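# Load the cartridge into the sealant gun, plunger seated

## Task

Put the cartridge into the sealant gun so that its front end sits as far forward as it goes in the cup of the front ring, with the nozzle poking out through that ring. The plunger rod will only slide rearward while the small thumb plate on the rod, just behind the handle, is held pushed toward the gun's front. End with the plunger's disc touching the cartridge's rear end (the trigger is functional). The loaded gun must rest on the table by itself, not leaning on or lying on any other object. Then state that you are done.

## Robot and tools

Robot: two seven-joint arms, left_arm and right_arm, each with a two-finger gripper whose fingers can fold. Fingers point along the gripper's +z and close along its y. The reported gripper position is the centre of the closed pads (pads 66 mm long); fingertips extend about 33 mm past it when the gap is under 40 mm, only about 9 mm when fully open. A grip in the outer quarter of the pads squeezes as commanded; deeper toward the palm the fingers wrap, so narrow parts may slip and wide ones get crushed. A fingertip pushed into a surface folds easily and can hide contact.

Frames: the scene frame has its origin at table-top height midway between the nominal bases, +x out over the table, +z up, left_arm on the +y side (image left/right may differ). Calibrated bases: left_arm at (-0.052, +0.337, 0), right_arm at (-0.013, -0.359, 0). Printed positions, orientations and targets are in the scene frame; commanded offsets are along each arm's own Hand target axes.

execute_actions(actions, cameras): actions is a list of actions; each action is up to 15 rows, one per 1/30 s step (a short action repeats its last row to step 15). Every row is one flat list of 20 numbers in [-1, 1] covering both arms: left dx, dy, dz, rx, ry, rz, gripper position, force_limit, speed, activate, then the same ten for the right. The six pose numbers are an offset from that arm's Hand target as it stood when the action began (not from the prior row); 1.0 = 0.6 m or 180 degrees, rx/ry/rz forming one rotation vector. Six zeros means no new pose request, but always resend the gripper numbers you want (a 0 is itself a command). Gripper position: +1 open (140 mm), about -0.8 pads touch, -1 closes until blocked. force_limit from -1 (about 14 N) to +1 (about 58 N) at slow close; speed -1 about 30 mm/s, +1 about 250 mm/s, and faster closing grips harder. Both start at +1. activate stays 0; send 1 only when fault shows 7 or 13 or a result requests it, with nothing touching the outside of the fingers (it closes, opens and releases). Images come only when actions is empty or cameras names them; ["all"] gives all.

move(target, speed, blend, stop_force, zero, blocking, cameras): target is one 20-number row as above or a list of up to 15 rows; every row's offsets count from the Hand targets at the move's start, not from the previous row. speed is path speed in m/s, 0.002 to 2 (default 0.25), one value or one per target; turning speed is capped at twice that in rad/s. blend (m) rounds corners in a list; 0 stops at each. stop_force (20 to 40 N, both arms) ends an arm's path when push against its motion exceeds it; aim a few centimetres beyond the contact, move slowly, not with a turning gripper, and omit it when backing away. zero (default true) re-zeroes before the move. blocking=false returns early and cannot go with stop_force. The whole move stops after 10 s. Its result adds a move: line such as done, off_target, moving, held or fault, plus limits (paced = clipped, held = steps withheld).

wait(seconds): lets time pass, 0 to 3600 s. stop(): brakes a running move. zoom_image(camera, region): closer look at [x0, y0, x1, y1] pixels, at most 504 by 504, of cam_high, cam_low, cam_left_wrist or cam_right_wrist (each 896x504). set_collision_behavior(contact_force_n): 20, 40 or 85 N (starts at 85). clear_fault(arm): clears a reported torque or force fault on left_arm or right_arm. finished_scene(scene): ends the scene, irreversible.

Results: per arm end_effector_position (m) and quat_wxyz; Hand target (last commanded pose after clipping, which the next offsets start from; the gripper often rests short of it, and resending zeros re-requests it); gripper object_status (0 moving, 1 blocked while opening, 2 blocked while closing = likely holding, 3 reached position or pads met); position_measured in counts (3 open, about 139 = 60 mm, 230 pads met); joint positions, torques, external torques, flange force (gripper axes, noisy), joint velocities, step readings, and a 7x7 Wrist depth grid per wrist camera. To grip harder after status 2, raise force_limit and nudge position between -1 and -0.98; to soften, reopen and close slowly.

Control: each step clips the command to 70 mm and 16 degrees from the measured pose. Large gripper rotations can swing the elbow. Joint ranges and load limits apply (wrist joints only 11 N m); exceeding them, or 85 N on the arm, brakes the arm until clear_fault. Holding loads or straining heats motors and can cause a 30-60 s brake.

Avoid: dropping or releasing moving parts, knocking anything off the table, slamming into fixed or heavy items, pressing hard, squeezing a part hard while it still rests on something, clashing the two arms or grippers (the clearance check does not protect the grippers), and closing one gripper on the other's fingers. Time spent thinking counts, and smooth, low-effort motion is preferred.

Each tool is called as a command line: name --argument value for each argument, lists and objects as JSON in quotes; but a table of rows of numbers goes row by row, as --pt "numbers of a row", without its own name.

## Session

execute_actions --actions '[]'

Scene clock: 0.00 s.
left_arm: end_effector_position=(+0.5757, -0.0402, +0.3425) position_measured=3 object_status=3 fault=0 end_effector_quat_wxyz=(+0.314, -0.043, +0.912, -0.261) | right_arm: end_effector_position=(+0.0380, -0.6358, +0.1550) position_measured=3 object_status=3 fault=0 end_effector_quat_wxyz=(+0.135, +0.678, -0.366, -0.624)
Joint positions: left_arm=[-0.768 -0.012 0.143 -2.194 -0.447 3.008 1.328] | right_arm=[-0.853 0.448 0.079 -2.144 -0.528 1.26 -1.103]
Joint velocities: within noise
Joint torques (N m): no reading
External joint torques (N m): no reading
Flange force (N): no reading
Wrist depth (mm): cam_left_wrist=[- - - 546 423 383 - / - - 786 - - - - / 2386 - - - - 479 431 / 2478 - 3789 3032 716 - - / - 112 155 4156 2895 2454 103 / - 105 - - 3262 2928 109 / - - - 3304 2962 3143 2863] | cam_right_wrist=[183 218 - 440 3278 3278 - / 210 256 356 3588 3588 - - / 256 331 4214 3087 3278 3448 - / 290 363 - 5206 4282 - - / 263 126 - 4425 3848 141 - / - 300 - - - 124 - / - 289 3963 - - - -]
Hand target: left_arm +0.5757, -0.0402, +0.3425; +0.314, -0.043, +0.912, -0.261 | right_arm +0.0380, -0.6358, +0.1550; +0.135, +0.678, -0.366, -0.624
Tool commands: left_gripper/position=+1.0 left_gripper/force_limit=+1.0 left_gripper/speed=+1.0 left_gripper/activate=+0.0 right_gripper/position=+1.0 right_gripper/force_limit=+1.0 right_gripper/speed=+1.0 right_gripper/activate=+0.0

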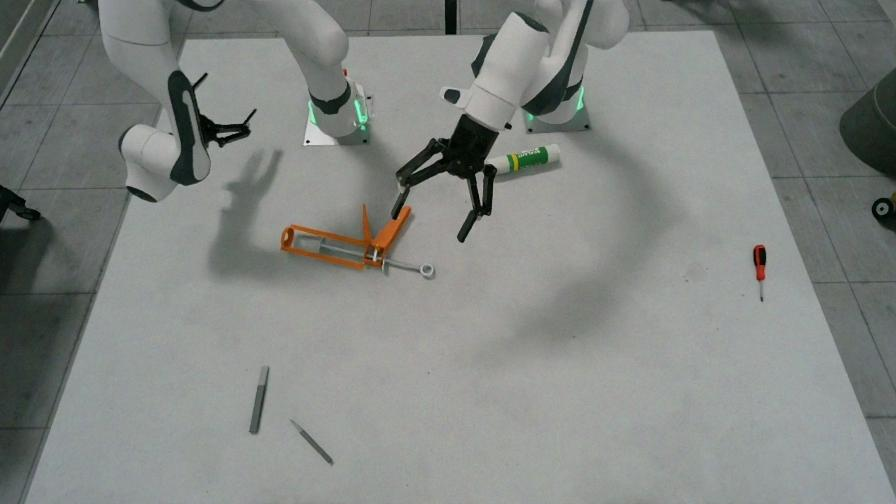

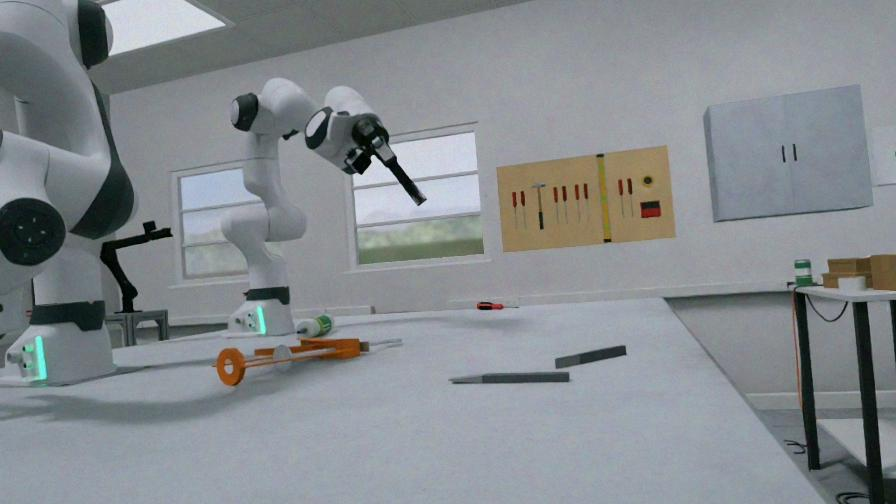

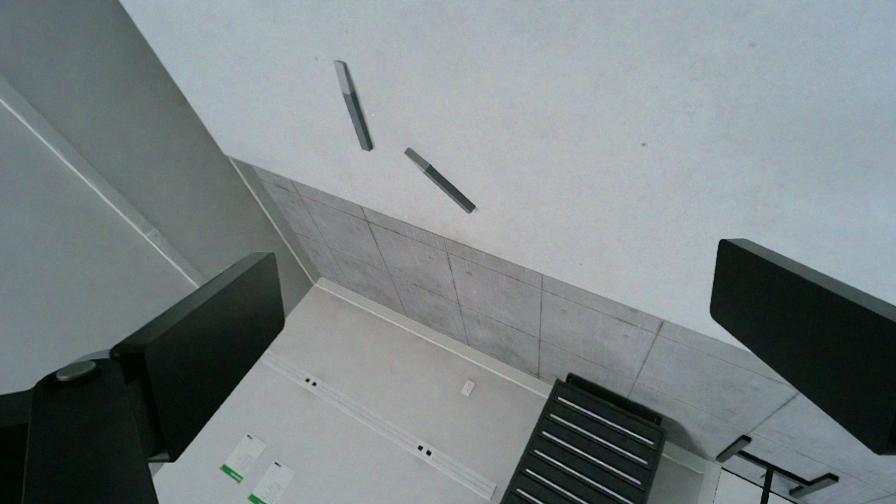

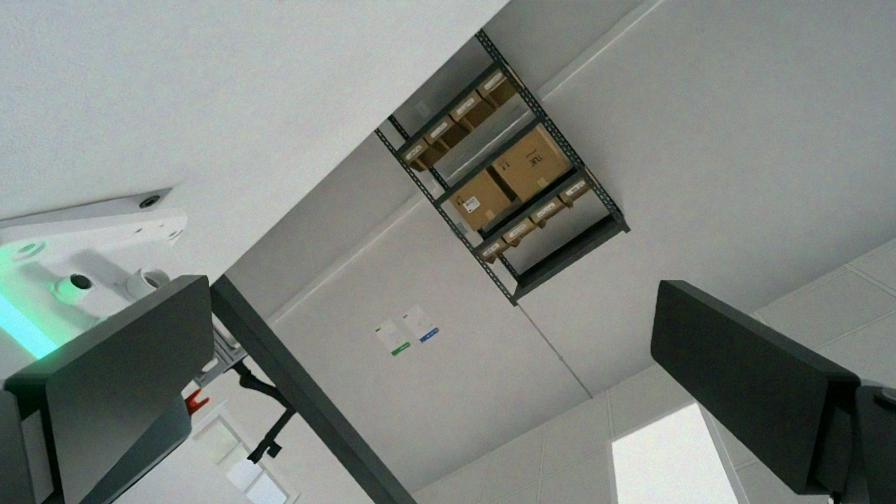

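zoom_image --camera "cam_high" --region '[260, 190, 460, 300]'

zoom_image --camera "cam_low" --region '[200, 290, 420, 410]'

zoom_image --camera "cam_high" --region '[460, 120, 600, 200]'

Scaled by 2.520 from the camera's image (finer frame: 1280x720).

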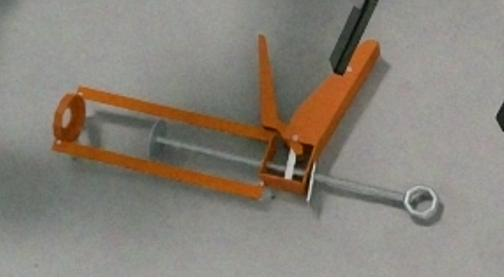

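Scaled by 2.291 from the camera's image (finer frame: 1280x720).

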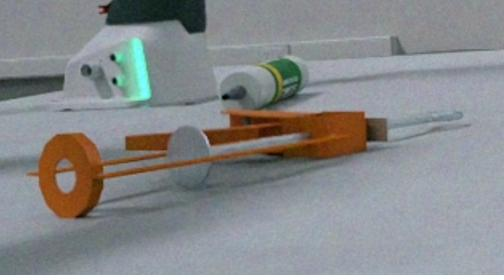

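Scaled by 3.600 from the camera's image (finer frame: 1280x720).

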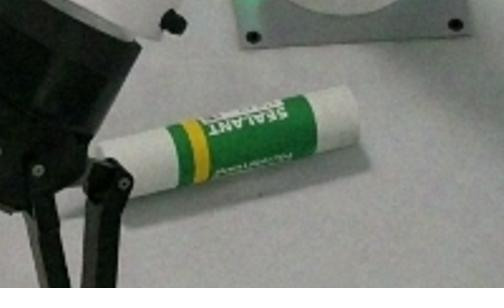

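move --target '[0.2038,-0.2268,0.2343,-0.171,0.206,0.028,1,1,1,0,-0.3575,0.1311,-0.3153,0.0965,0.4462,-0.2617,1,1,1,0]' --cameras '["cam_high","cam_left_wrist","cam_right_wrist"]'

Scene clock: 274.53 s.
left_arm: end_effector_position=(+0.5478, -0.2483, +0.2484) position_measured=3 object_status=3 fault=0 end_effector_quat_wxyz=(+0.073, +0.004, +0.995, -0.070) | right_arm: end_effector_position=(+0.2000, -0.5990, +0.3992) position_measured=3 object_status=3 fault=0 end_effector_quat_wxyz=(-0.002, +1.000, -0.003, -0.002)
Joint positions: left_arm=[-0.874 1.002 0.141 -0.504 -0.123 1.703 0.831] | right_arm=[-0.426 -0.758 -0.265 -2.258 -0.181 1.514 -2.197]
Joint velocities: left_arm=[0.001 0.001 0.001 0.001 0 0 -0.004] | right_arm=[0 0.001 -0.001 0 0.002 0 -0.006]
Joint torques (N m): left_arm=[-0.47 -57.67 2.47 23.96 0.71 3.3 -0.24] | right_arm=[1.72 -5.72 3.87 22.98 0.99 2.65 -0.36]
External joint torques (N m): left_arm=[-0.37 -0.76 0.09 0.36 -0.03 0.38 -0.22] | right_arm=[1.69 -0.89 -0.91 -0.37 0.05 0.05 -0.36]
Flange force (N): left_arm=[0.0 0.0 0.0] | right_arm=[-2.0 -0.3 1.8]
Wrist depth (mm): cam_left_wrist=[- 373 353 341 321 - 313 / - - - 369 - 352 321 / - - - - 379 353 361 / - - - 447 - 145 369 / - 113 483 445 - - 103 / - 105 496 - - - 109 / - - - - - - 472] | cam_right_wrist=[477 475 473 - 493 - 1383 / 495 519 499 - 512 511 1427 / 520 - - - - 543 1483 / - 527 539 - - 560 1508 / - 137 569 - - 140 1639 / - 412 585 590 - 123 - / 303 376 615 - - - -]
Hand target: left_arm +0.5499, -0.2500, +0.2500; +0.000, +0.000, +1.000, -0.001 | right_arm +0.2006, -0.5998, +0.4005; +0.000, +1.000, +0.000, +0.000
Off the commanded pose: left_arm 0.003 m, 12 deg | right_arm 0.002 m, 0 deg.
elbow stopped short (left arm): the move would have taken joint 4 (elbow) straighter than the controller allows.
move: off_target (left_arm)

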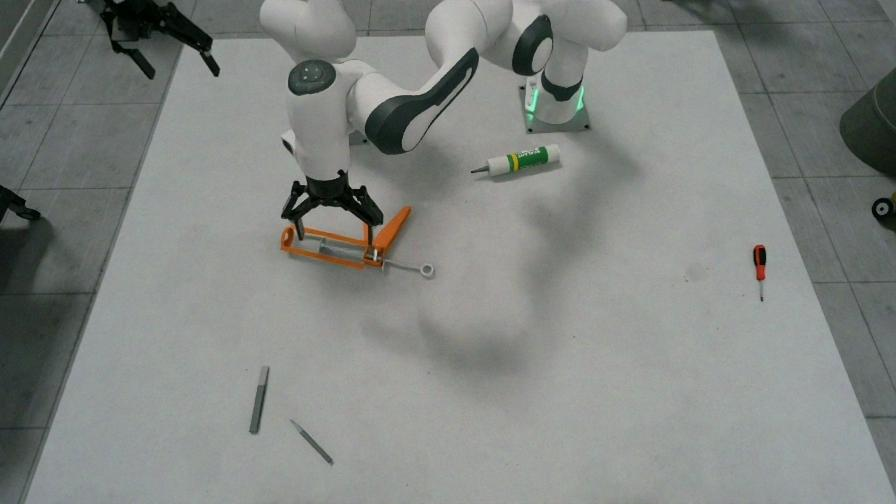

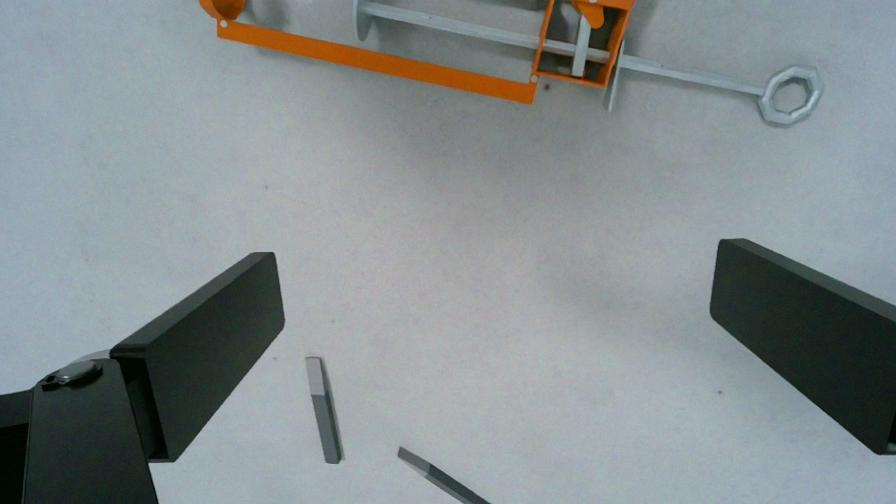

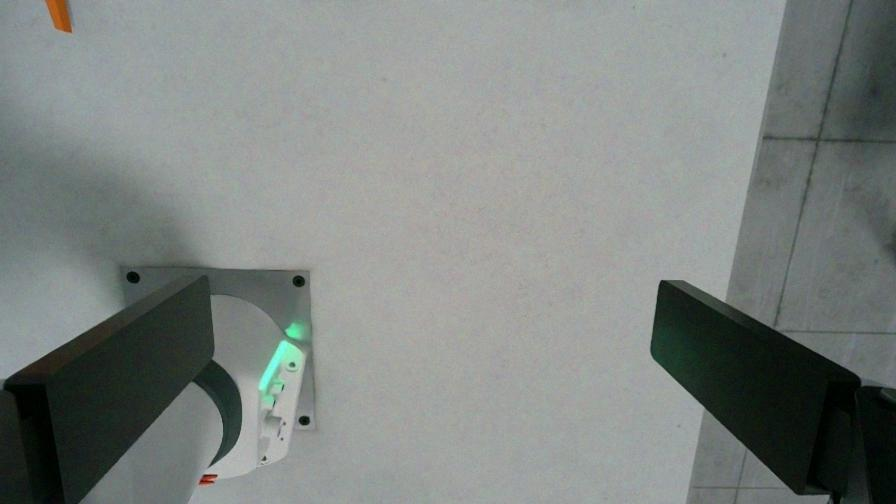

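zoom_image --camera "cam_left_wrist" --region '[180, 0, 520, 130]'

zoom_image --camera "cam_left_wrist" --region '[500, 0, 840, 140]'

Scaled by 1.482 from the camera's image (finer frame: 1280x720).

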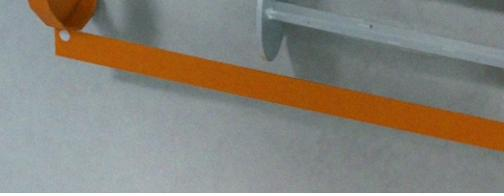

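Scaled by 1.482 from the camera's image (finer frame: 1280x720).

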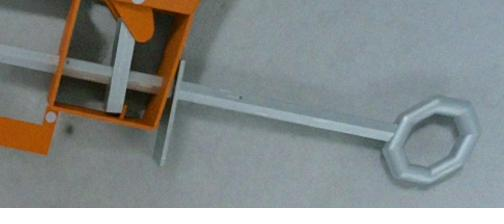

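move --target '[0,0,0,0,0,0,1,1,1,0,0,0,0,0,0,0,1,1,1,0]' --cameras '[]'

Scene clock: 402.43 s.
left_arm: end_effector_position=(+0.5475, -0.2486, +0.2483) position_measured=3 object_status=3 fault=0 end_effector_quat_wxyz=(+0.072, +0.004, +0.995, -0.070) | right_arm: end_effector_position=(+0.2000, -0.5990, +0.3992) position_measured=3 object_status=3 fault=0 end_effector_quat_wxyz=(-0.002, +1.000, -0.002, -0.002)
Joint positions: left_arm=[-0.873 1.002 0.14 -0.504 -0.123 1.703 0.83] | right_arm=[-0.426 -0.758 -0.265 -2.258 -0.181 1.514 -2.199]
Joint torques (N m): left_arm=[-0.43 -57.71 2.12 23.93 0.69 3.31 -0.16] | right_arm=[1.41 -5.73 4.02 23 0.97 2.68 -0.32]
External joint torques (N m): left_arm=[-0.47 -0.65 -0.29 0.27 -0.05 0.38 -0.14] | right_arm=[1.4 -0.9 -0.72 -0.35 0.04 0.07 -0.32]
Flange force (N): left_arm=[0.0 0.0 0.0] | right_arm=[-2.1 -0.6 1.8]
Wrist depth (mm): cam_left_wrist=[395 379 346 344 319 325 314 / - - 394 - 360 335 326 / - - - - 383 358 352 / - 454 444 - - 145 369 / - 113 481 462 - - 103 / - 104 - 497 461 - 109 / - - - 561 - - -] | cam_right_wrist=[- - - 488 494 491 1405 / 478 506 - 478 - - 1443 / - - - - - 541 1492 / - - - - 569 559 1580 / - 136 551 591 571 141 1629 / - 413 591 601 - 123 - / 303 376 612 616 - - -]
Hand target: left_arm +0.5499, -0.2500, +0.2500; +0.000, +0.000, +1.000, -0.001 | right_arm +0.2006, -0.5998, +0.4005; +0.000, +1.000, +0.000, +0.000
Off the commanded pose: left_arm 0.003 m, 12 deg | right_arm 0.002 m, 0 deg.
elbow stopped short (left arm): the move would have taken joint 4 (elbow) straighter than the controller allows.
move: done

move --target '[0.5833,0.5833,-0.1667,0,0,-0.58,1,1,1,0,0,0,0,0,0,0,1,1,1,0]' --cameras '["cam_left_wrist"]'

move --target '[0,0,0,0,0,0,1,1,1,0,0.5667,-0.55,0.1667,0,0,0,1,1,1,0]' --cameras '["cam_high","cam_low","cam_right_wrist"]'

Scene clock: 426.53 s.
left_arm: end_effector_position=(+0.2018, +0.0994, +0.3505) position_measured=3 object_status=3 fault=0 end_effector_quat_wxyz=(-0.001, +0.787, -0.617, +0.002) | right_arm: end_effector_position=(+0.2000, -0.5990, +0.3992) position_measured=3 object_status=3 fault=0 end_effector_quat_wxyz=(-0.002, +1.000, -0.002, -0.002)
Joint positions: left_arm=[-0.881 -0.676 0.051 -2.362 0.034 1.691 -1.03] | right_arm=[-0.426 -0.758 -0.265 -2.258 -0.181 1.514 -2.2]
Joint velocities: left_arm=[0 0.001 0.001 0 -0.001 0.001 -0.006] | right_arm=[within noise]
Joint torques (N m): left_arm=[-0.46 -8.76 -1.6 23.8 0.37 2.45 0.02] | right_arm=[1.39 -5.65 4.04 23.01 0.99 2.66 -0.31]
External joint torques (N m): left_arm=[-0.47 0.15 -0.12 -0.76 -0.45 -0.2 0.02] | right_arm=[1.4 -0.8 -0.67 -0.37 0.06 0.06 -0.31]
Flange force (N): left_arm=[-0.6 1.5 1.5] | right_arm=[-1.9 -0.6 1.8]
Wrist depth (mm): cam_left_wrist=[- - - - - - - / - - - - - - - / - 493 - - 494 488 - / - - - 474 - 147 497 / - 113 158 487 - 531 103 / - 105 558 - 523 488 109 / - - 566 - - 395 -] | cam_right_wrist=[476 489 - - - 501 1397 / 492 - 513 - - 515 1443 / - - 525 531 524 555 1475 / 546 545 - 532 - 1492 1562 / - 137 543 - - 140 1639 / - 414 578 599 - 123 - / 304 368 599 617 - - -]
Hand target: left_arm +0.1999, +0.1000, +0.3498; +0.001, +0.790, -0.613, +0.000 | right_arm +0.2006, -0.5998, +0.4005; +0.000, +1.000, +0.000, +0.000
Off the commanded pose: left_arm 0.002 m, 1 deg | right_arm 0.002 m, 0 deg.
move: done

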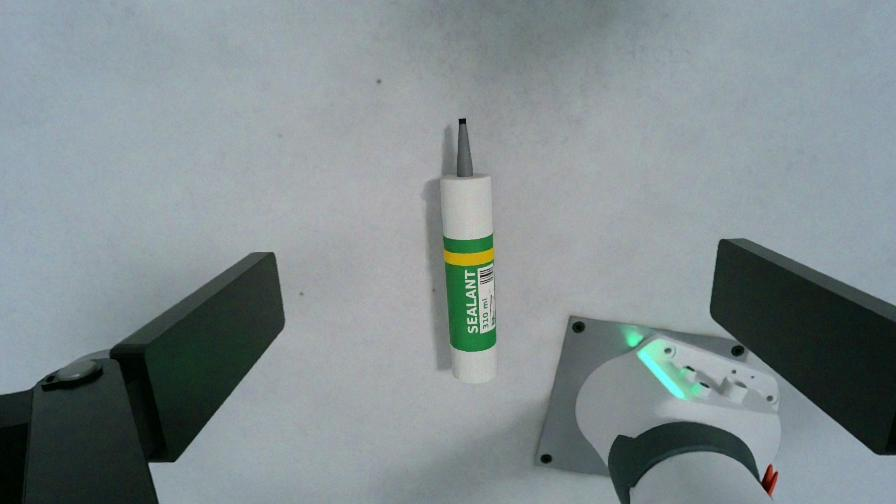

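Scene clock: 429.97 s.
left_arm: end_effector_position=(+0.2018, +0.0994, +0.3505) position_measured=3 object_status=3 fault=0 end_effector_quat_wxyz=(-0.001, +0.788, -0.616, +0.002) | right_arm: end_effector_position=(+0.5408, -0.2693, +0.3011) position_measured=3 object_status=3 fault=0 end_effector_quat_wxyz=(-0.002, +1.000, +0.002, +0.002)
Joint positions: left_arm=[-0.879 -0.676 0.049 -2.362 0.033 1.691 -1.031] | right_arm=[-0.302 -0.008 0.461 -1.867 0.007 1.863 -1.42]
Joint velocities: left_arm=[within noise] | right_arm=[0 0 0.002 -0.002 0 -0.001 0.006]
Joint torques (N m): left_arm=[-0.49 -8.85 -1.58 23.81 0.39 2.45 -0.07] | right_arm=[1.19 -28.15 -0.03 24.48 0.41 2.23 0.1]
External joint torques (N m): left_arm=[-0.52 0.05 -0.14 -0.71 -0.43 -0.2 -0.07] | right_arm=[1.11 0.47 0.02 -0.46 -0.43 -0.43 0.11]
Flange force (N): left_arm=[-0.7 1.8 1.4] | right_arm=[1.2 -1.4 0.2]
Wrist depth (mm): cam_left_wrist=[- - - 444 447 423 - / - - - - - - - / 520 - 526 - - - - / 517 509 512 479 - - - / - 113 - 494 537 146 103 / - 105 - - 518 480 109 / - 584 - - - 406 -] | cam_right_wrist=[381 385 - 399 405 407 405 / - - - - 415 429 - / 408 410 432 427 - 443 - / - 448 415 420 452 461 479 / - 126 430 450 463 141 476 / - 466 476 - - 123 - / - 487 - - 514 - -]
Hand target: left_arm +0.1999, +0.1000, +0.3498; +0.001, +0.790, -0.613, +0.000 | right_arm +0.5404, -0.2695, +0.3006; +0.000, +1.000, +0.000, +0.000
Off the commanded pose: left_arm 0.002 m, 1 deg | right_arm 0.001 m, 0 deg.
move: done

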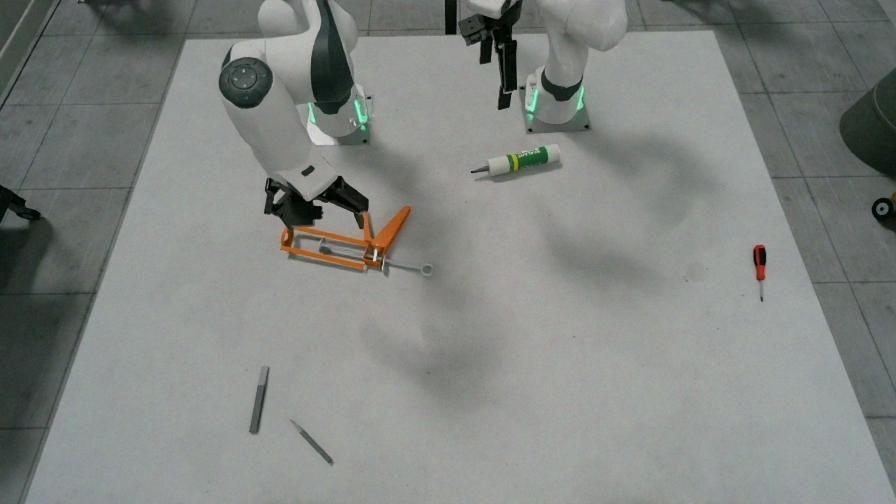

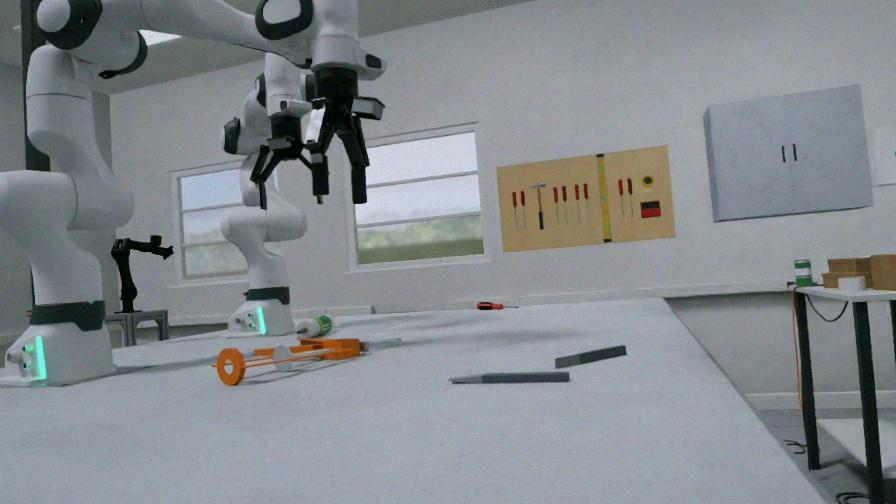

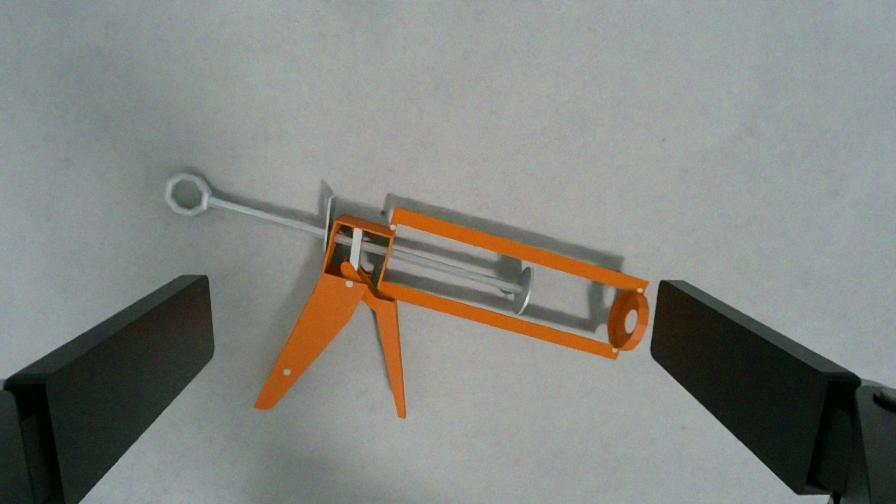

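zoom_image --camera "cam_right_wrist" --region '[150, 150, 430, 430]'

zoom_image --camera "cam_right_wrist" --region '[370, 180, 670, 380]'

zoom_image --camera "cam_left_wrist" --region '[400, 100, 560, 400]'

Scaled by 1.800 from the camera's image (finer frame: 1280x720).

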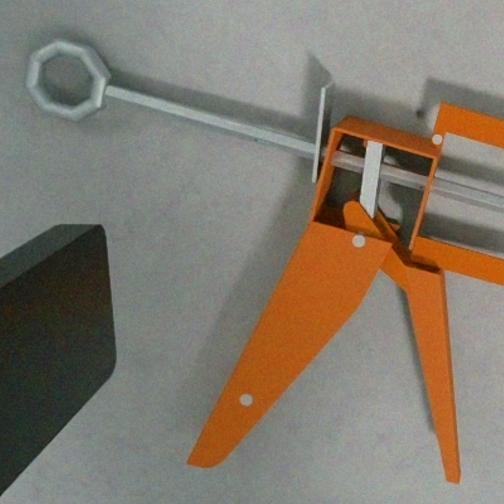

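Scaled by 1.680 from the camera's image (finer frame: 1280x720).

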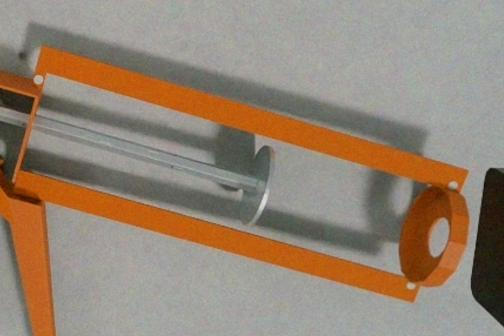

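This scene's latest camera images include none from cam_left_wrist. They are from: cam_high, cam_low, cam_right_wrist. cam_left_wrist's image comes with the result of a call that names it in "cameras".

zoom_image --camera "cam_low" --region '[205, 325, 325, 395]'

zoom_image --camera "cam_low" --region '[290, 325, 410, 375]'

Scaled by 4.200 from the camera's image (finer frame: 1280x720).

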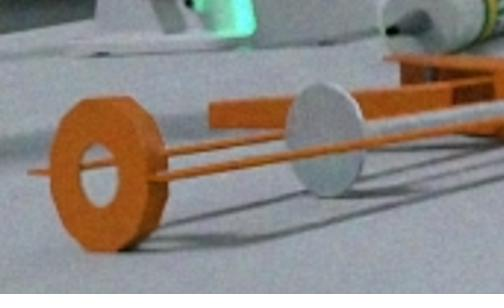

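Scaled by 4.200 from the camera's image (finer frame: 1280x720).

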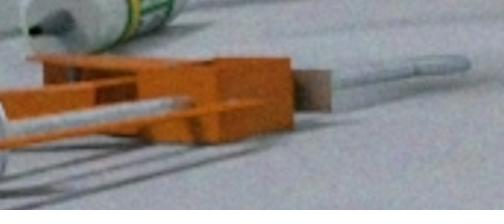

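move --target '[0,0,0,0,0,0,1,1,1,0,-0.1173,0.1008,0.2010,0,0,0.0928,1,1,1,0]' --cameras '["cam_right_wrist"]'

Scene clock: 881.90 s.
left_arm: end_effector_position=(+0.2018, +0.0994, +0.3505) position_measured=3 object_status=3 fault=0 end_effector_quat_wxyz=(-0.001, +0.788, -0.616, +0.002) | right_arm: end_effector_position=(+0.4695, -0.3303, +0.1796) position_measured=3 object_status=3 fault=0 end_effector_quat_wxyz=(+0.001, +0.990, -0.141, -0.001)
Joint positions: left_arm=[-0.879 -0.676 0.049 -2.362 0.033 1.691 -1.031] | right_arm=[-0.357 -0.154 0.41 -2.34 0.074 2.194 -1.285]
Joint velocities: left_arm=[within noise] | right_arm=[0 0.001 0 0 0 0.001 0.005]
Joint torques (N m): left_arm=[-0.51 -8.84 -1.56 23.78 0.39 2.45 -0.08] | right_arm=[1.16 -24.22 -2.09 22.06 1.09 2.73 0.27]
External joint torques (N m): left_arm=[-0.5 0.07 -0.08 -0.81 -0.42 -0.21 -0.08] | right_arm=[1.26 -0.88 -0.02 -1.52 0.41 0.07 0.27]
Flange force (N): left_arm=[-0.9 1.8 1.6] | right_arm=[-8.5 1.1 0.9]
Wrist depth (mm): cam_left_wrist=[464 - 458 456 440 451 437 / - - 465 - 463 456 450 / - - - - 484 - - / - - - 444 499 146 120 / - 113 - 497 - 530 103 / - 105 - - 511 475 109 / - - - - 471 403 -] | cam_right_wrist=[271 274 283 284 290 293 295 / 278 286 290 295 299 - 314 / 290 291 296 283 304 316 325 / 301 282 302 315 307 334 - / 310 137 324 330 343 140 - / - 296 339 338 357 123 - / - - - - 372 - -]
Hand target: left_arm +0.1999, +0.1000, +0.3498; +0.001, +0.790, -0.613, +0.000 | right_arm +0.4701, -0.3301, +0.1800; +0.000, +0.989, -0.145, +0.000
Off the commanded pose: left_arm 0.002 m, 1 deg | right_arm 0.001 m, 1 deg.
move: done

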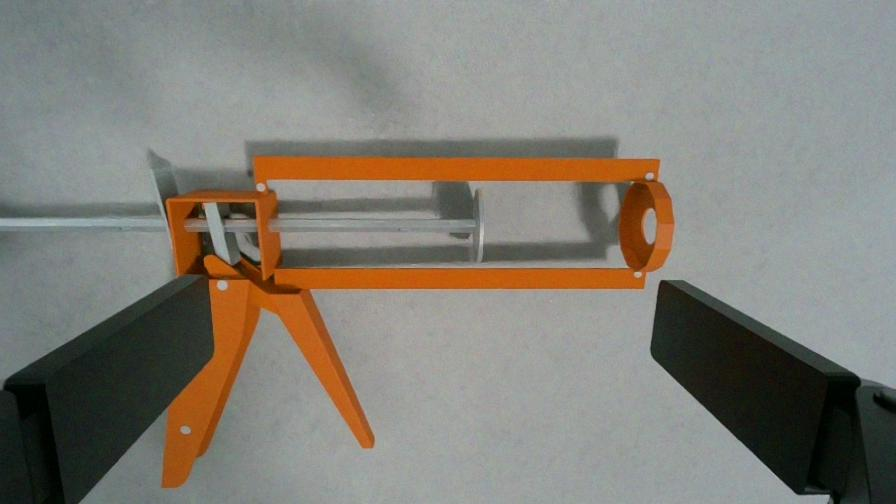

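zoom_image --camera "cam_right_wrist" --region '[560, 120, 720, 320]'

zoom_image --camera "cam_right_wrist" --region '[130, 130, 330, 310]'

Scaled by 2.520 from the camera's image (finer frame: 1280x720).

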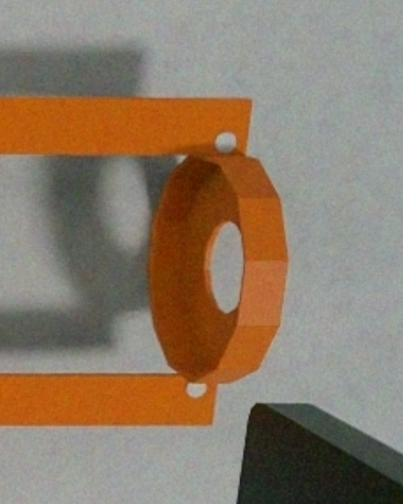

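Scaled by 2.520 from the camera's image (finer frame: 1280x720).

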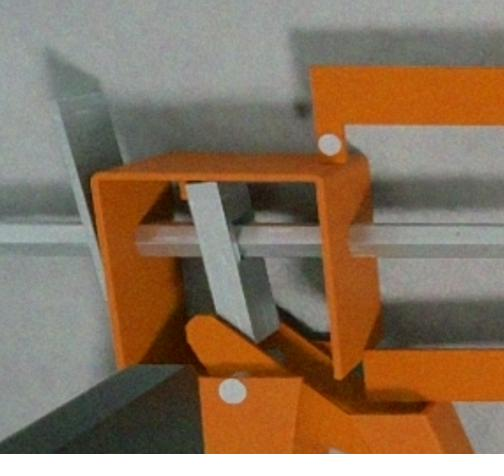

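move --target '[-0.0553,0.0030,0.2497,0,0,-0.0161,0.175,0,0,0,0,0,0,0,0,0,1,1,1,0]' --cameras '["cam_left_wrist"]'

Scene clock: 1290.10 s.
left_arm: end_effector_position=(+0.1891, +0.1318, +0.2008) position_measured=107 object_status=3 fault=0 end_effector_quat_wxyz=(+0.001, +0.804, -0.595, -0.001) | right_arm: end_effector_position=(+0.4696, -0.3303, +0.1796) position_measured=3 object_status=3 fault=0 end_effector_quat_wxyz=(+0.001, +0.990, -0.142, -0.001)
Joint positions: left_arm=[-0.826 -0.734 0.062 -2.782 0.044 2.047 -1.04] | right_arm=[-0.357 -0.154 0.41 -2.34 0.074 2.194 -1.283]
Joint velocities: left_arm=[0 0 -0.002 0 0.001 0.004 0] | right_arm=[within noise]
Joint torques (N m): left_arm=[-0.44 -5.46 -1.58 23.49 0.66 3.03 -0.04] | right_arm=[1.13 -24.12 -2.41 22.1 1.05 2.83 0.09]
External joint torques (N m): left_arm=[-0.47 1.48 -0.07 -0.91 -0.07 0.39 -0.04] | right_arm=[1.16 -0.92 -0.42 -1.39 0.36 0.18 0.09]
Flange force (N): left_arm=[4.3 -1.5 4.6] | right_arm=[-8.2 2.0 0.8]
Wrist depth (mm): cam_left_wrist=[- - 319 310 310 305 301 / 338 - 319 322 316 324 311 / 336 337 336 330 - - - / 363 - 162 311 354 340 - / 370 368 114 317 362 103 354 / - 92 - 335 - - 88 / - - 408 - 394 - -] | cam_right_wrist=[274 275 280 284 283 295 305 / 281 282 292 296 - 307 309 / 290 292 278 300 286 - - / 298 285 295 318 321 - 342 / - 137 324 331 340 140 354 / - 300 332 - 355 123 - / - 344 - 362 376 - -]
Hand target: left_arm +0.1898, +0.1315, +0.2000; +0.001, +0.805, -0.593, +0.000 | right_arm +0.4701, -0.3301, +0.1800; +0.000, +0.989, -0.145, +0.000
Off the commanded pose: left_arm 0.001 m, 0 deg | right_arm 0.001 m, 0 deg.
move: done

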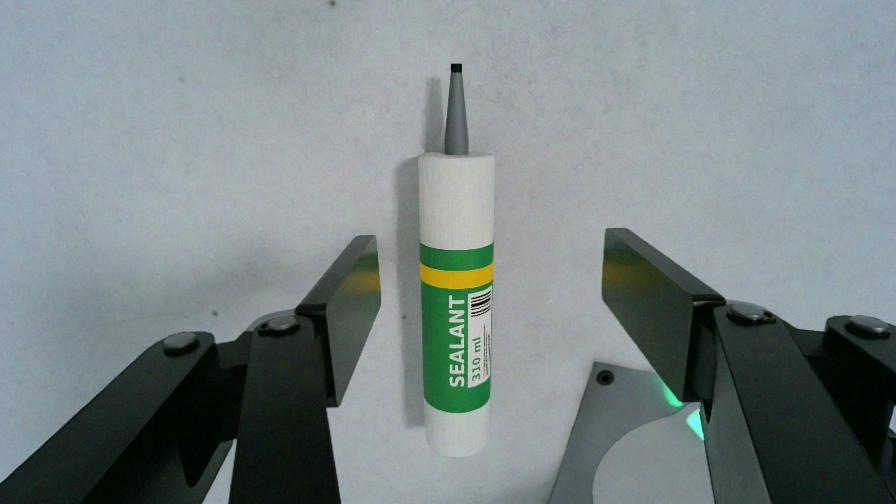

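move --target '[0,-0.0133,0.15,0,0,0,0.175,0,0,0,0,0,0,0,0,0,1,1,1,0]' --cameras '["cam_left_wrist"]'

Scene clock: 1315.50 s.
left_arm: end_effector_position=(+0.1955, +0.1348, +0.1094) position_measured=107 object_status=3 fault=0 end_effector_quat_wxyz=(+0.001, +0.808, -0.589, -0.002) | right_arm: end_effector_position=(+0.4696, -0.3303, +0.1796) position_measured=3 object_status=3 fault=0 end_effector_quat_wxyz=(+0.001, +0.990, -0.142, -0.001)
Joint positions: left_arm=[-0.813 -0.55 0.084 -2.917 0.058 2.363 -1.038] | right_arm=[-0.357 -0.154 0.41 -2.34 0.074 2.194 -1.283]
Joint velocities: left_arm=[0 -0.001 -0.001 0.001 0 0.004 0.001] | right_arm=[within noise]
Joint torques (N m): left_arm=[-1.36 -8.86 -0.46 22.11 0.85 3.04 0.36] | right_arm=[1.11 -24.16 -2.39 22.16 1.08 2.79 0.08]
External joint torques (N m): left_arm=[-1.38 1.53 0.85 0.19 0.28 0.4 0.36] | right_arm=[1.09 -0.93 -0.46 -1.31 0.39 0.15 0.08]
Flange force (N): left_arm=[6.3 -4.3 5.5] | right_arm=[-8.0 2.0 0.6]
Wrist depth (mm): cam_left_wrist=[- 227 226 223 222 221 221 / 236 236 234 232 232 - 229 / 248 246 247 212 243 241 243 / 260 261 253 209 253 252 250 / 270 268 115 220 268 103 258 / - 92 288 229 279 - 88 / - - - 241 297 - -] | cam_right_wrist=[272 274 279 285 290 296 303 / 277 285 291 295 299 305 315 / 288 288 279 300 307 318 329 / 302 283 297 318 317 327 348 / 309 137 324 338 - 140 355 / - 297 338 348 358 123 - / 344 344 357 362 368 - -]
Hand target: left_arm +0.1974, +0.1338, +0.1100; +0.001, +0.805, -0.593, +0.000 | right_arm +0.4701, -0.3301, +0.1800; +0.000, +0.989, -0.145, +0.000
Off the commanded pose: left_arm 0.002 m, 1 deg | right_arm 0.001 m, 0 deg.
move: done

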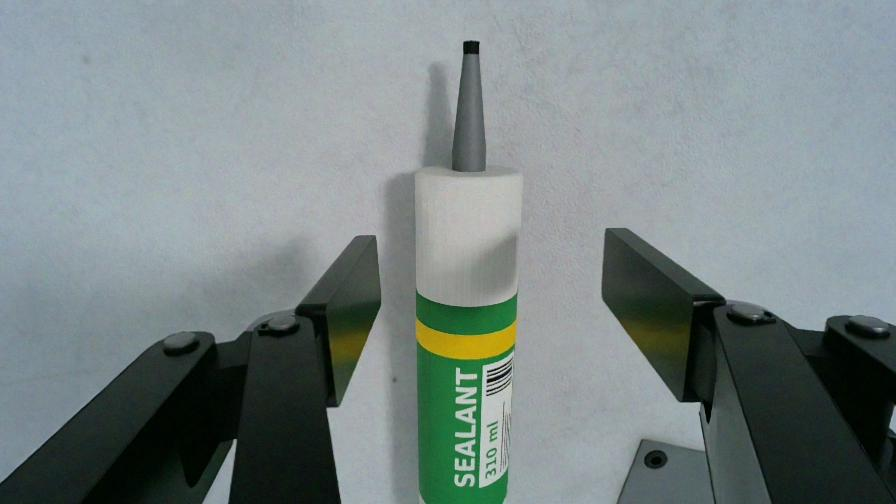

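move --target '[0,-0.0108,0.1,0,0,0,0.175,0,0,0,0,0,0,0,0,0,1,1,1,0]' --speed 0.1 --cameras '["cam_left_wrist"]'

Scene clock: 1362.50 s.
left_arm: end_effector_position=(+0.2021, +0.1366, +0.0498) position_measured=107 object_status=3 fault=0 end_effector_quat_wxyz=(+0.001, +0.808, -0.589, -0.002) | right_arm: end_effector_position=(+0.4696, -0.3303, +0.1796) position_measured=3 object_status=3 fault=0 end_effector_quat_wxyz=(+0.001, +0.990, -0.142, -0.001)
Joint positions: left_arm=[-0.813 -0.344 0.107 -2.954 0.067 2.607 -1.025] | right_arm=[-0.357 -0.154 0.41 -2.34 0.074 2.194 -1.283]
Joint torques (N m): left_arm=[-1.62 -12.74 -0.22 18.58 0.66 2.92 0.28] | right_arm=[1.15 -24.12 -2.32 22.18 1.05 2.79 0.06]
External joint torques (N m): left_arm=[-1.61 1.39 0.77 -0.02 0.24 0.29 0.28] | right_arm=[1.05 -0.9 -0.47 -1.3 0.36 0.15 0.06]
Flange force (N): left_arm=[5.0 -2.7 6.8] | right_arm=[-7.8 2.1 0.6]
Wrist depth (mm): cam_left_wrist=[172 171 170 168 168 167 166 / 179 177 177 176 176 175 173 / 187 189 185 183 183 182 181 / 194 196 164 145 157 190 188 / - 202 115 200 202 103 196 / - 92 214 169 211 - 88 / - - 226 173 221 - -] | cam_right_wrist=[270 270 - 288 290 295 301 / 279 - - 293 298 307 312 / 291 289 294 303 305 316 329 / 302 284 308 316 314 334 337 / - 137 325 330 - 140 344 / - 300 338 - - 123 - / 345 345 357 - - 379 -]
Hand target: left_arm +0.2036, +0.1357, +0.0500; +0.001, +0.805, -0.593, +0.000 | right_arm +0.4701, -0.3301, +0.1800; +0.000, +0.989, -0.145, +0.000
Off the commanded pose: left_arm 0.002 m, 1 deg | right_arm 0.001 m, 0 deg.
move: done

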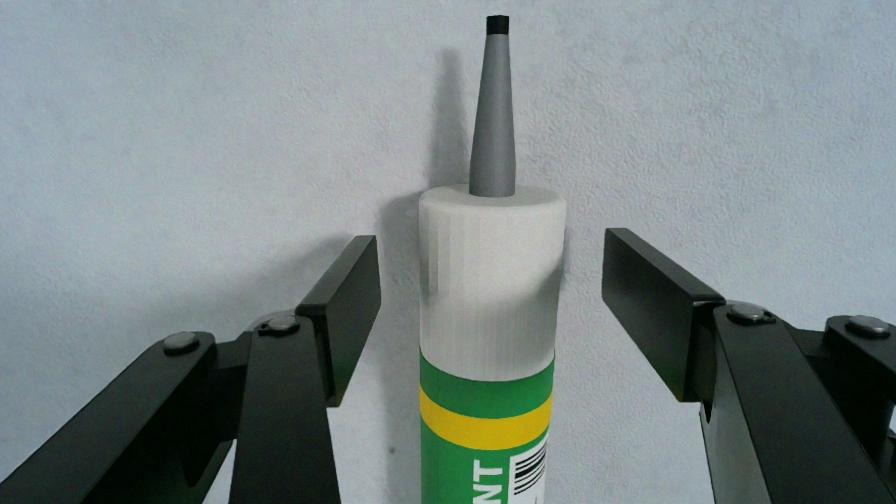

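move --target '[0,0,0,0,0,0,-1,-0.5,-1,0,0,0,0,0,0,0,1,1,1,0]' --cameras '["cam_left_wrist"]'

Scene clock: 1370.87 s.
left_arm: end_effector_position=(+0.2025, +0.1363, +0.0499) position_measured=156 object_status=0 fault=0 end_effector_quat_wxyz=(+0.001, +0.808, -0.589, -0.001) | right_arm: end_effector_position=(+0.4696, -0.3303, +0.1796) position_measured=3 object_status=3 fault=0 end_effector_quat_wxyz=(+0.001, +0.990, -0.142, -0.001)
Joint positions: left_arm=[-0.813 -0.344 0.107 -2.954 0.067 2.608 -1.024] | right_arm=[-0.357 -0.154 0.41 -2.34 0.074 2.194 -1.283]
Joint torques (N m): left_arm=[-1.38 -12.85 -0.3 18.43 0.59 2.95 0.36] | right_arm=[1.11 -24.17 -2.32 22.15 1.05 2.78 0.11]
External joint torques (N m): left_arm=[-1.37 1.32 0.7 -0.19 0.17 0.31 0.36] | right_arm=[1.12 -0.93 -0.35 -1.36 0.36 0.14 0.11]
Flange force (N): left_arm=[4.1 -2.5 6.7] | right_arm=[-8.1 1.9 0.6]
Wrist depth (mm): cam_left_wrist=[172 171 171 169 169 167 167 / 182 180 177 175 175 175 174 / 188 187 186 183 182 183 181 / 197 195 193 143 151 190 190 / 206 - - 146 147 95 198 / 215 - - 159 158 - - / - - - 171 175 - -] | cam_right_wrist=[270 273 282 283 289 293 299 / 281 282 292 - 306 306 312 / 289 291 279 280 307 319 323 / 303 283 286 303 321 328 340 / 308 136 321 331 339 141 353 / - 300 334 - 356 124 - / - 312 356 360 376 380 -]
Hand target: left_arm +0.2036, +0.1357, +0.0500; +0.001, +0.805, -0.593, +0.000 | right_arm +0.4701, -0.3301, +0.1800; +0.000, +0.989, -0.145, +0.000
Off the commanded pose: left_arm 0.001 m, 1 deg | right_arm 0.001 m, 0 deg.
move: done

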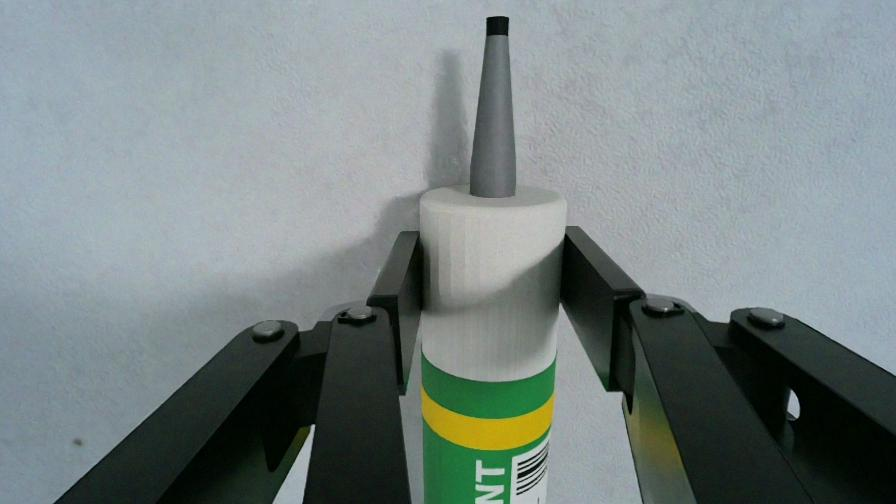

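move --target '[0.3913,0.01,-0.005,0,0,0,-1,-0.5,-1,0,0,0,0,0,0,0,1,1,1,0]' --speed 0.12 --cameras '["cam_left_wrist","cam_high"]'

Scene clock: 1393.57 s.
left_arm: end_effector_position=(+0.2672, -0.0899, +0.0522) position_measured=156 object_status=2 fault=0 end_effector_quat_wxyz=(+0.002, +0.803, -0.596, +0.000) | right_arm: end_effector_position=(+0.4696, -0.3303, +0.1796) position_measured=3 object_status=3 fault=0 end_effector_quat_wxyz=(+0.001, +0.990, -0.142, -0.001)
Joint positions: left_arm=[-0.973 0.207 -0.012 -2.281 -0.001 2.489 -1.222] | right_arm=[-0.357 -0.154 0.41 -2.34 0.074 2.194 -1.283]
Joint velocities: left_arm=[-0.001 0 -0.001 0.002 -0.001 0 -0.005] | right_arm=[within noise]
Joint torques (N m): left_arm=[-1.62 -35.37 0.97 21.41 0.63 2.55 -0.22] | right_arm=[1.15 -24.14 -2.31 22.15 1.06 2.82 0.07]
External joint torques (N m): left_arm=[-1.57 -0.28 0.9 1.06 0.12 -0.09 -0.22] | right_arm=[1.21 -0.83 -0.29 -1.37 0.37 0.17 0.07]
Flange force (N): left_arm=[3.7 0.6 -1.1] | right_arm=[-7.9 1.7 0.9]
Wrist depth (mm): cam_left_wrist=[177 148 173 173 172 171 170 / 185 183 178 179 180 178 178 / 193 191 191 188 187 185 184 / 202 201 199 143 151 197 194 / 213 210 111 136 146 99 201 / 223 - - 157 163 - - / - - - 172 178 - -] | cam_right_wrist=[276 - 279 282 292 293 304 / 278 284 290 294 300 - 318 / 296 290 295 302 286 316 323 / 301 284 309 316 319 327 - / 306 136 326 332 340 140 359 / - 299 338 348 371 124 - / - 346 350 365 377 - -]
Hand target: left_arm +0.2677, -0.0903, +0.0532; +0.001, +0.805, -0.593, +0.000 | right_arm +0.4701, -0.3301, +0.1800; +0.000, +0.989, -0.145, +0.000
Off the commanded pose: left_arm 0.001 m, 0 deg | right_arm 0.001 m, 0 deg.
move: done
Images, in order (width x height): cam_high 896x504, cam_left_wrist 896x504.

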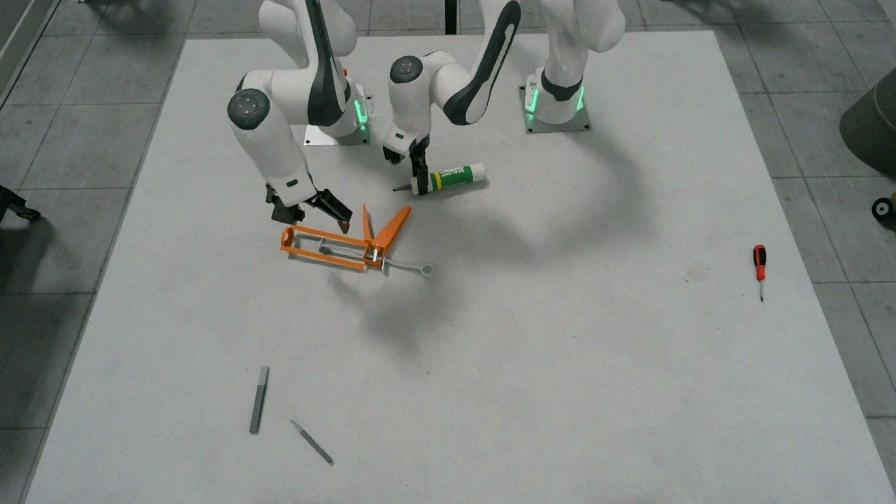

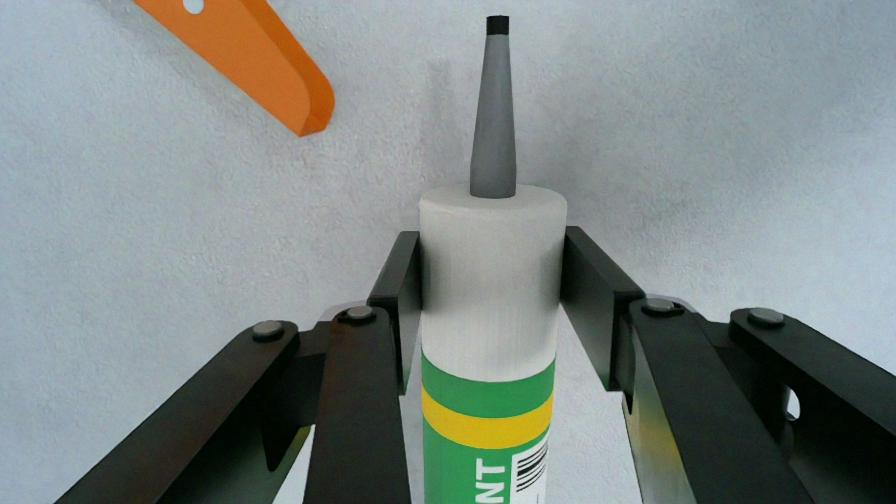

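move --pt "0 0 0.004 0 0 0 -1 -0.5 -1 0 0 0 0 0 0 0 1 1 1 0" --pt "0 0 0.004 0 0 0 0.175 -0.5 -0.5 0 0 0 0 0 0 0 1 1 1 0" --pt "0 0 -0.2 0 0 0 0.175 -0.5 -0.5 0 0 0 0 0 0 0 1 1 1 0" --speed 0.15 --cameras '["cam_left_wrist"]'

Scene clock: 1406.40 s.
left_arm: end_effector_position=(+0.2684, -0.0910, +0.1735) position_measured=107 object_status=3 fault=0 end_effector_quat_wxyz=(+0.001, +0.804, -0.595, +0.002) | right_arm: end_effector_position=(+0.4696, -0.3303, +0.1796) position_measured=3 object_status=3 fault=0 end_effector_quat_wxyz=(+0.001, +0.990, -0.142, -0.001)
Joint positions: left_arm=[-0.976 0.007 -0.01 -2.186 -0.001 2.198 -1.224] | right_arm=[-0.357 -0.154 0.41 -2.34 0.074 2.194 -1.283]
Joint velocities: left_arm=[0.001 0.001 -0.001 0 0.001 -0.004 0] | right_arm=[within noise]
Joint torques (N m): left_arm=[-1.05 -31.12 0.45 23.34 0.61 2.51 -0.08] | right_arm=[1.16 -24.14 -2.4 22.12 1.07 2.82 0.09]
External joint torques (N m): left_arm=[-1.05 0.69 0.45 -0.32 -0.08 -0.17 -0.08] | right_arm=[1.21 -0.84 -0.38 -1.45 0.38 0.16 0.09]
Flange force (N): left_arm=[1.1 0.4 0.8] | right_arm=[-8.1 1.9 0.9]
Wrist depth (mm): cam_left_wrist=[289 291 263 289 283 281 280 / 300 304 298 295 300 294 - / 321 317 317 275 308 304 308 / - 322 322 321 - 320 307 / - 359 115 292 - 106 - / - 92 - 305 368 - 88 / - - - 392 378 - -] | cam_right_wrist=[271 275 281 284 287 292 299 / 280 283 296 296 305 - - / 290 289 282 299 307 317 - / 300 283 298 298 322 332 - / - 136 296 332 341 140 - / - 297 - 346 354 123 - / - 320 - 369 370 - -]
Hand target: left_arm +0.2677, -0.0902, +0.1732; +0.001, +0.805, -0.593, +0.000 | right_arm +0.4701, -0.3301, +0.1800; +0.000, +0.989, -0.145, +0.000
Off the commanded pose: left_arm 0.001 m, 0 deg | right_arm 0.001 m, 0 deg.
move: done

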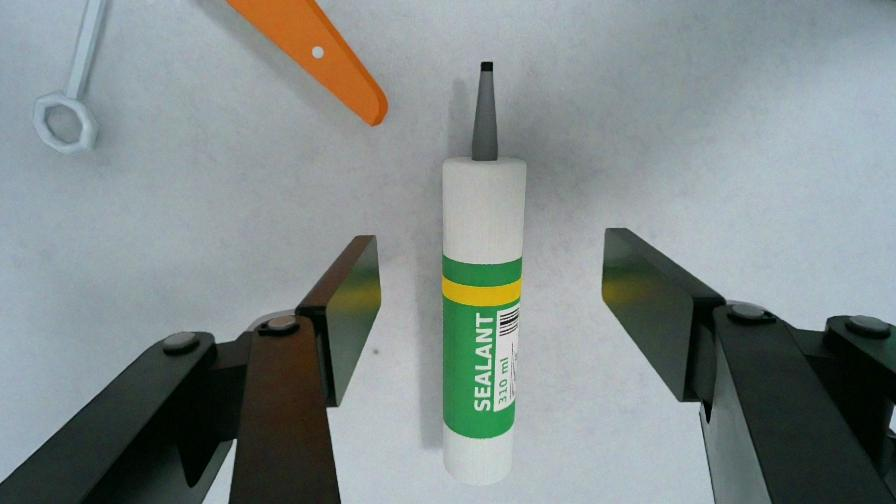

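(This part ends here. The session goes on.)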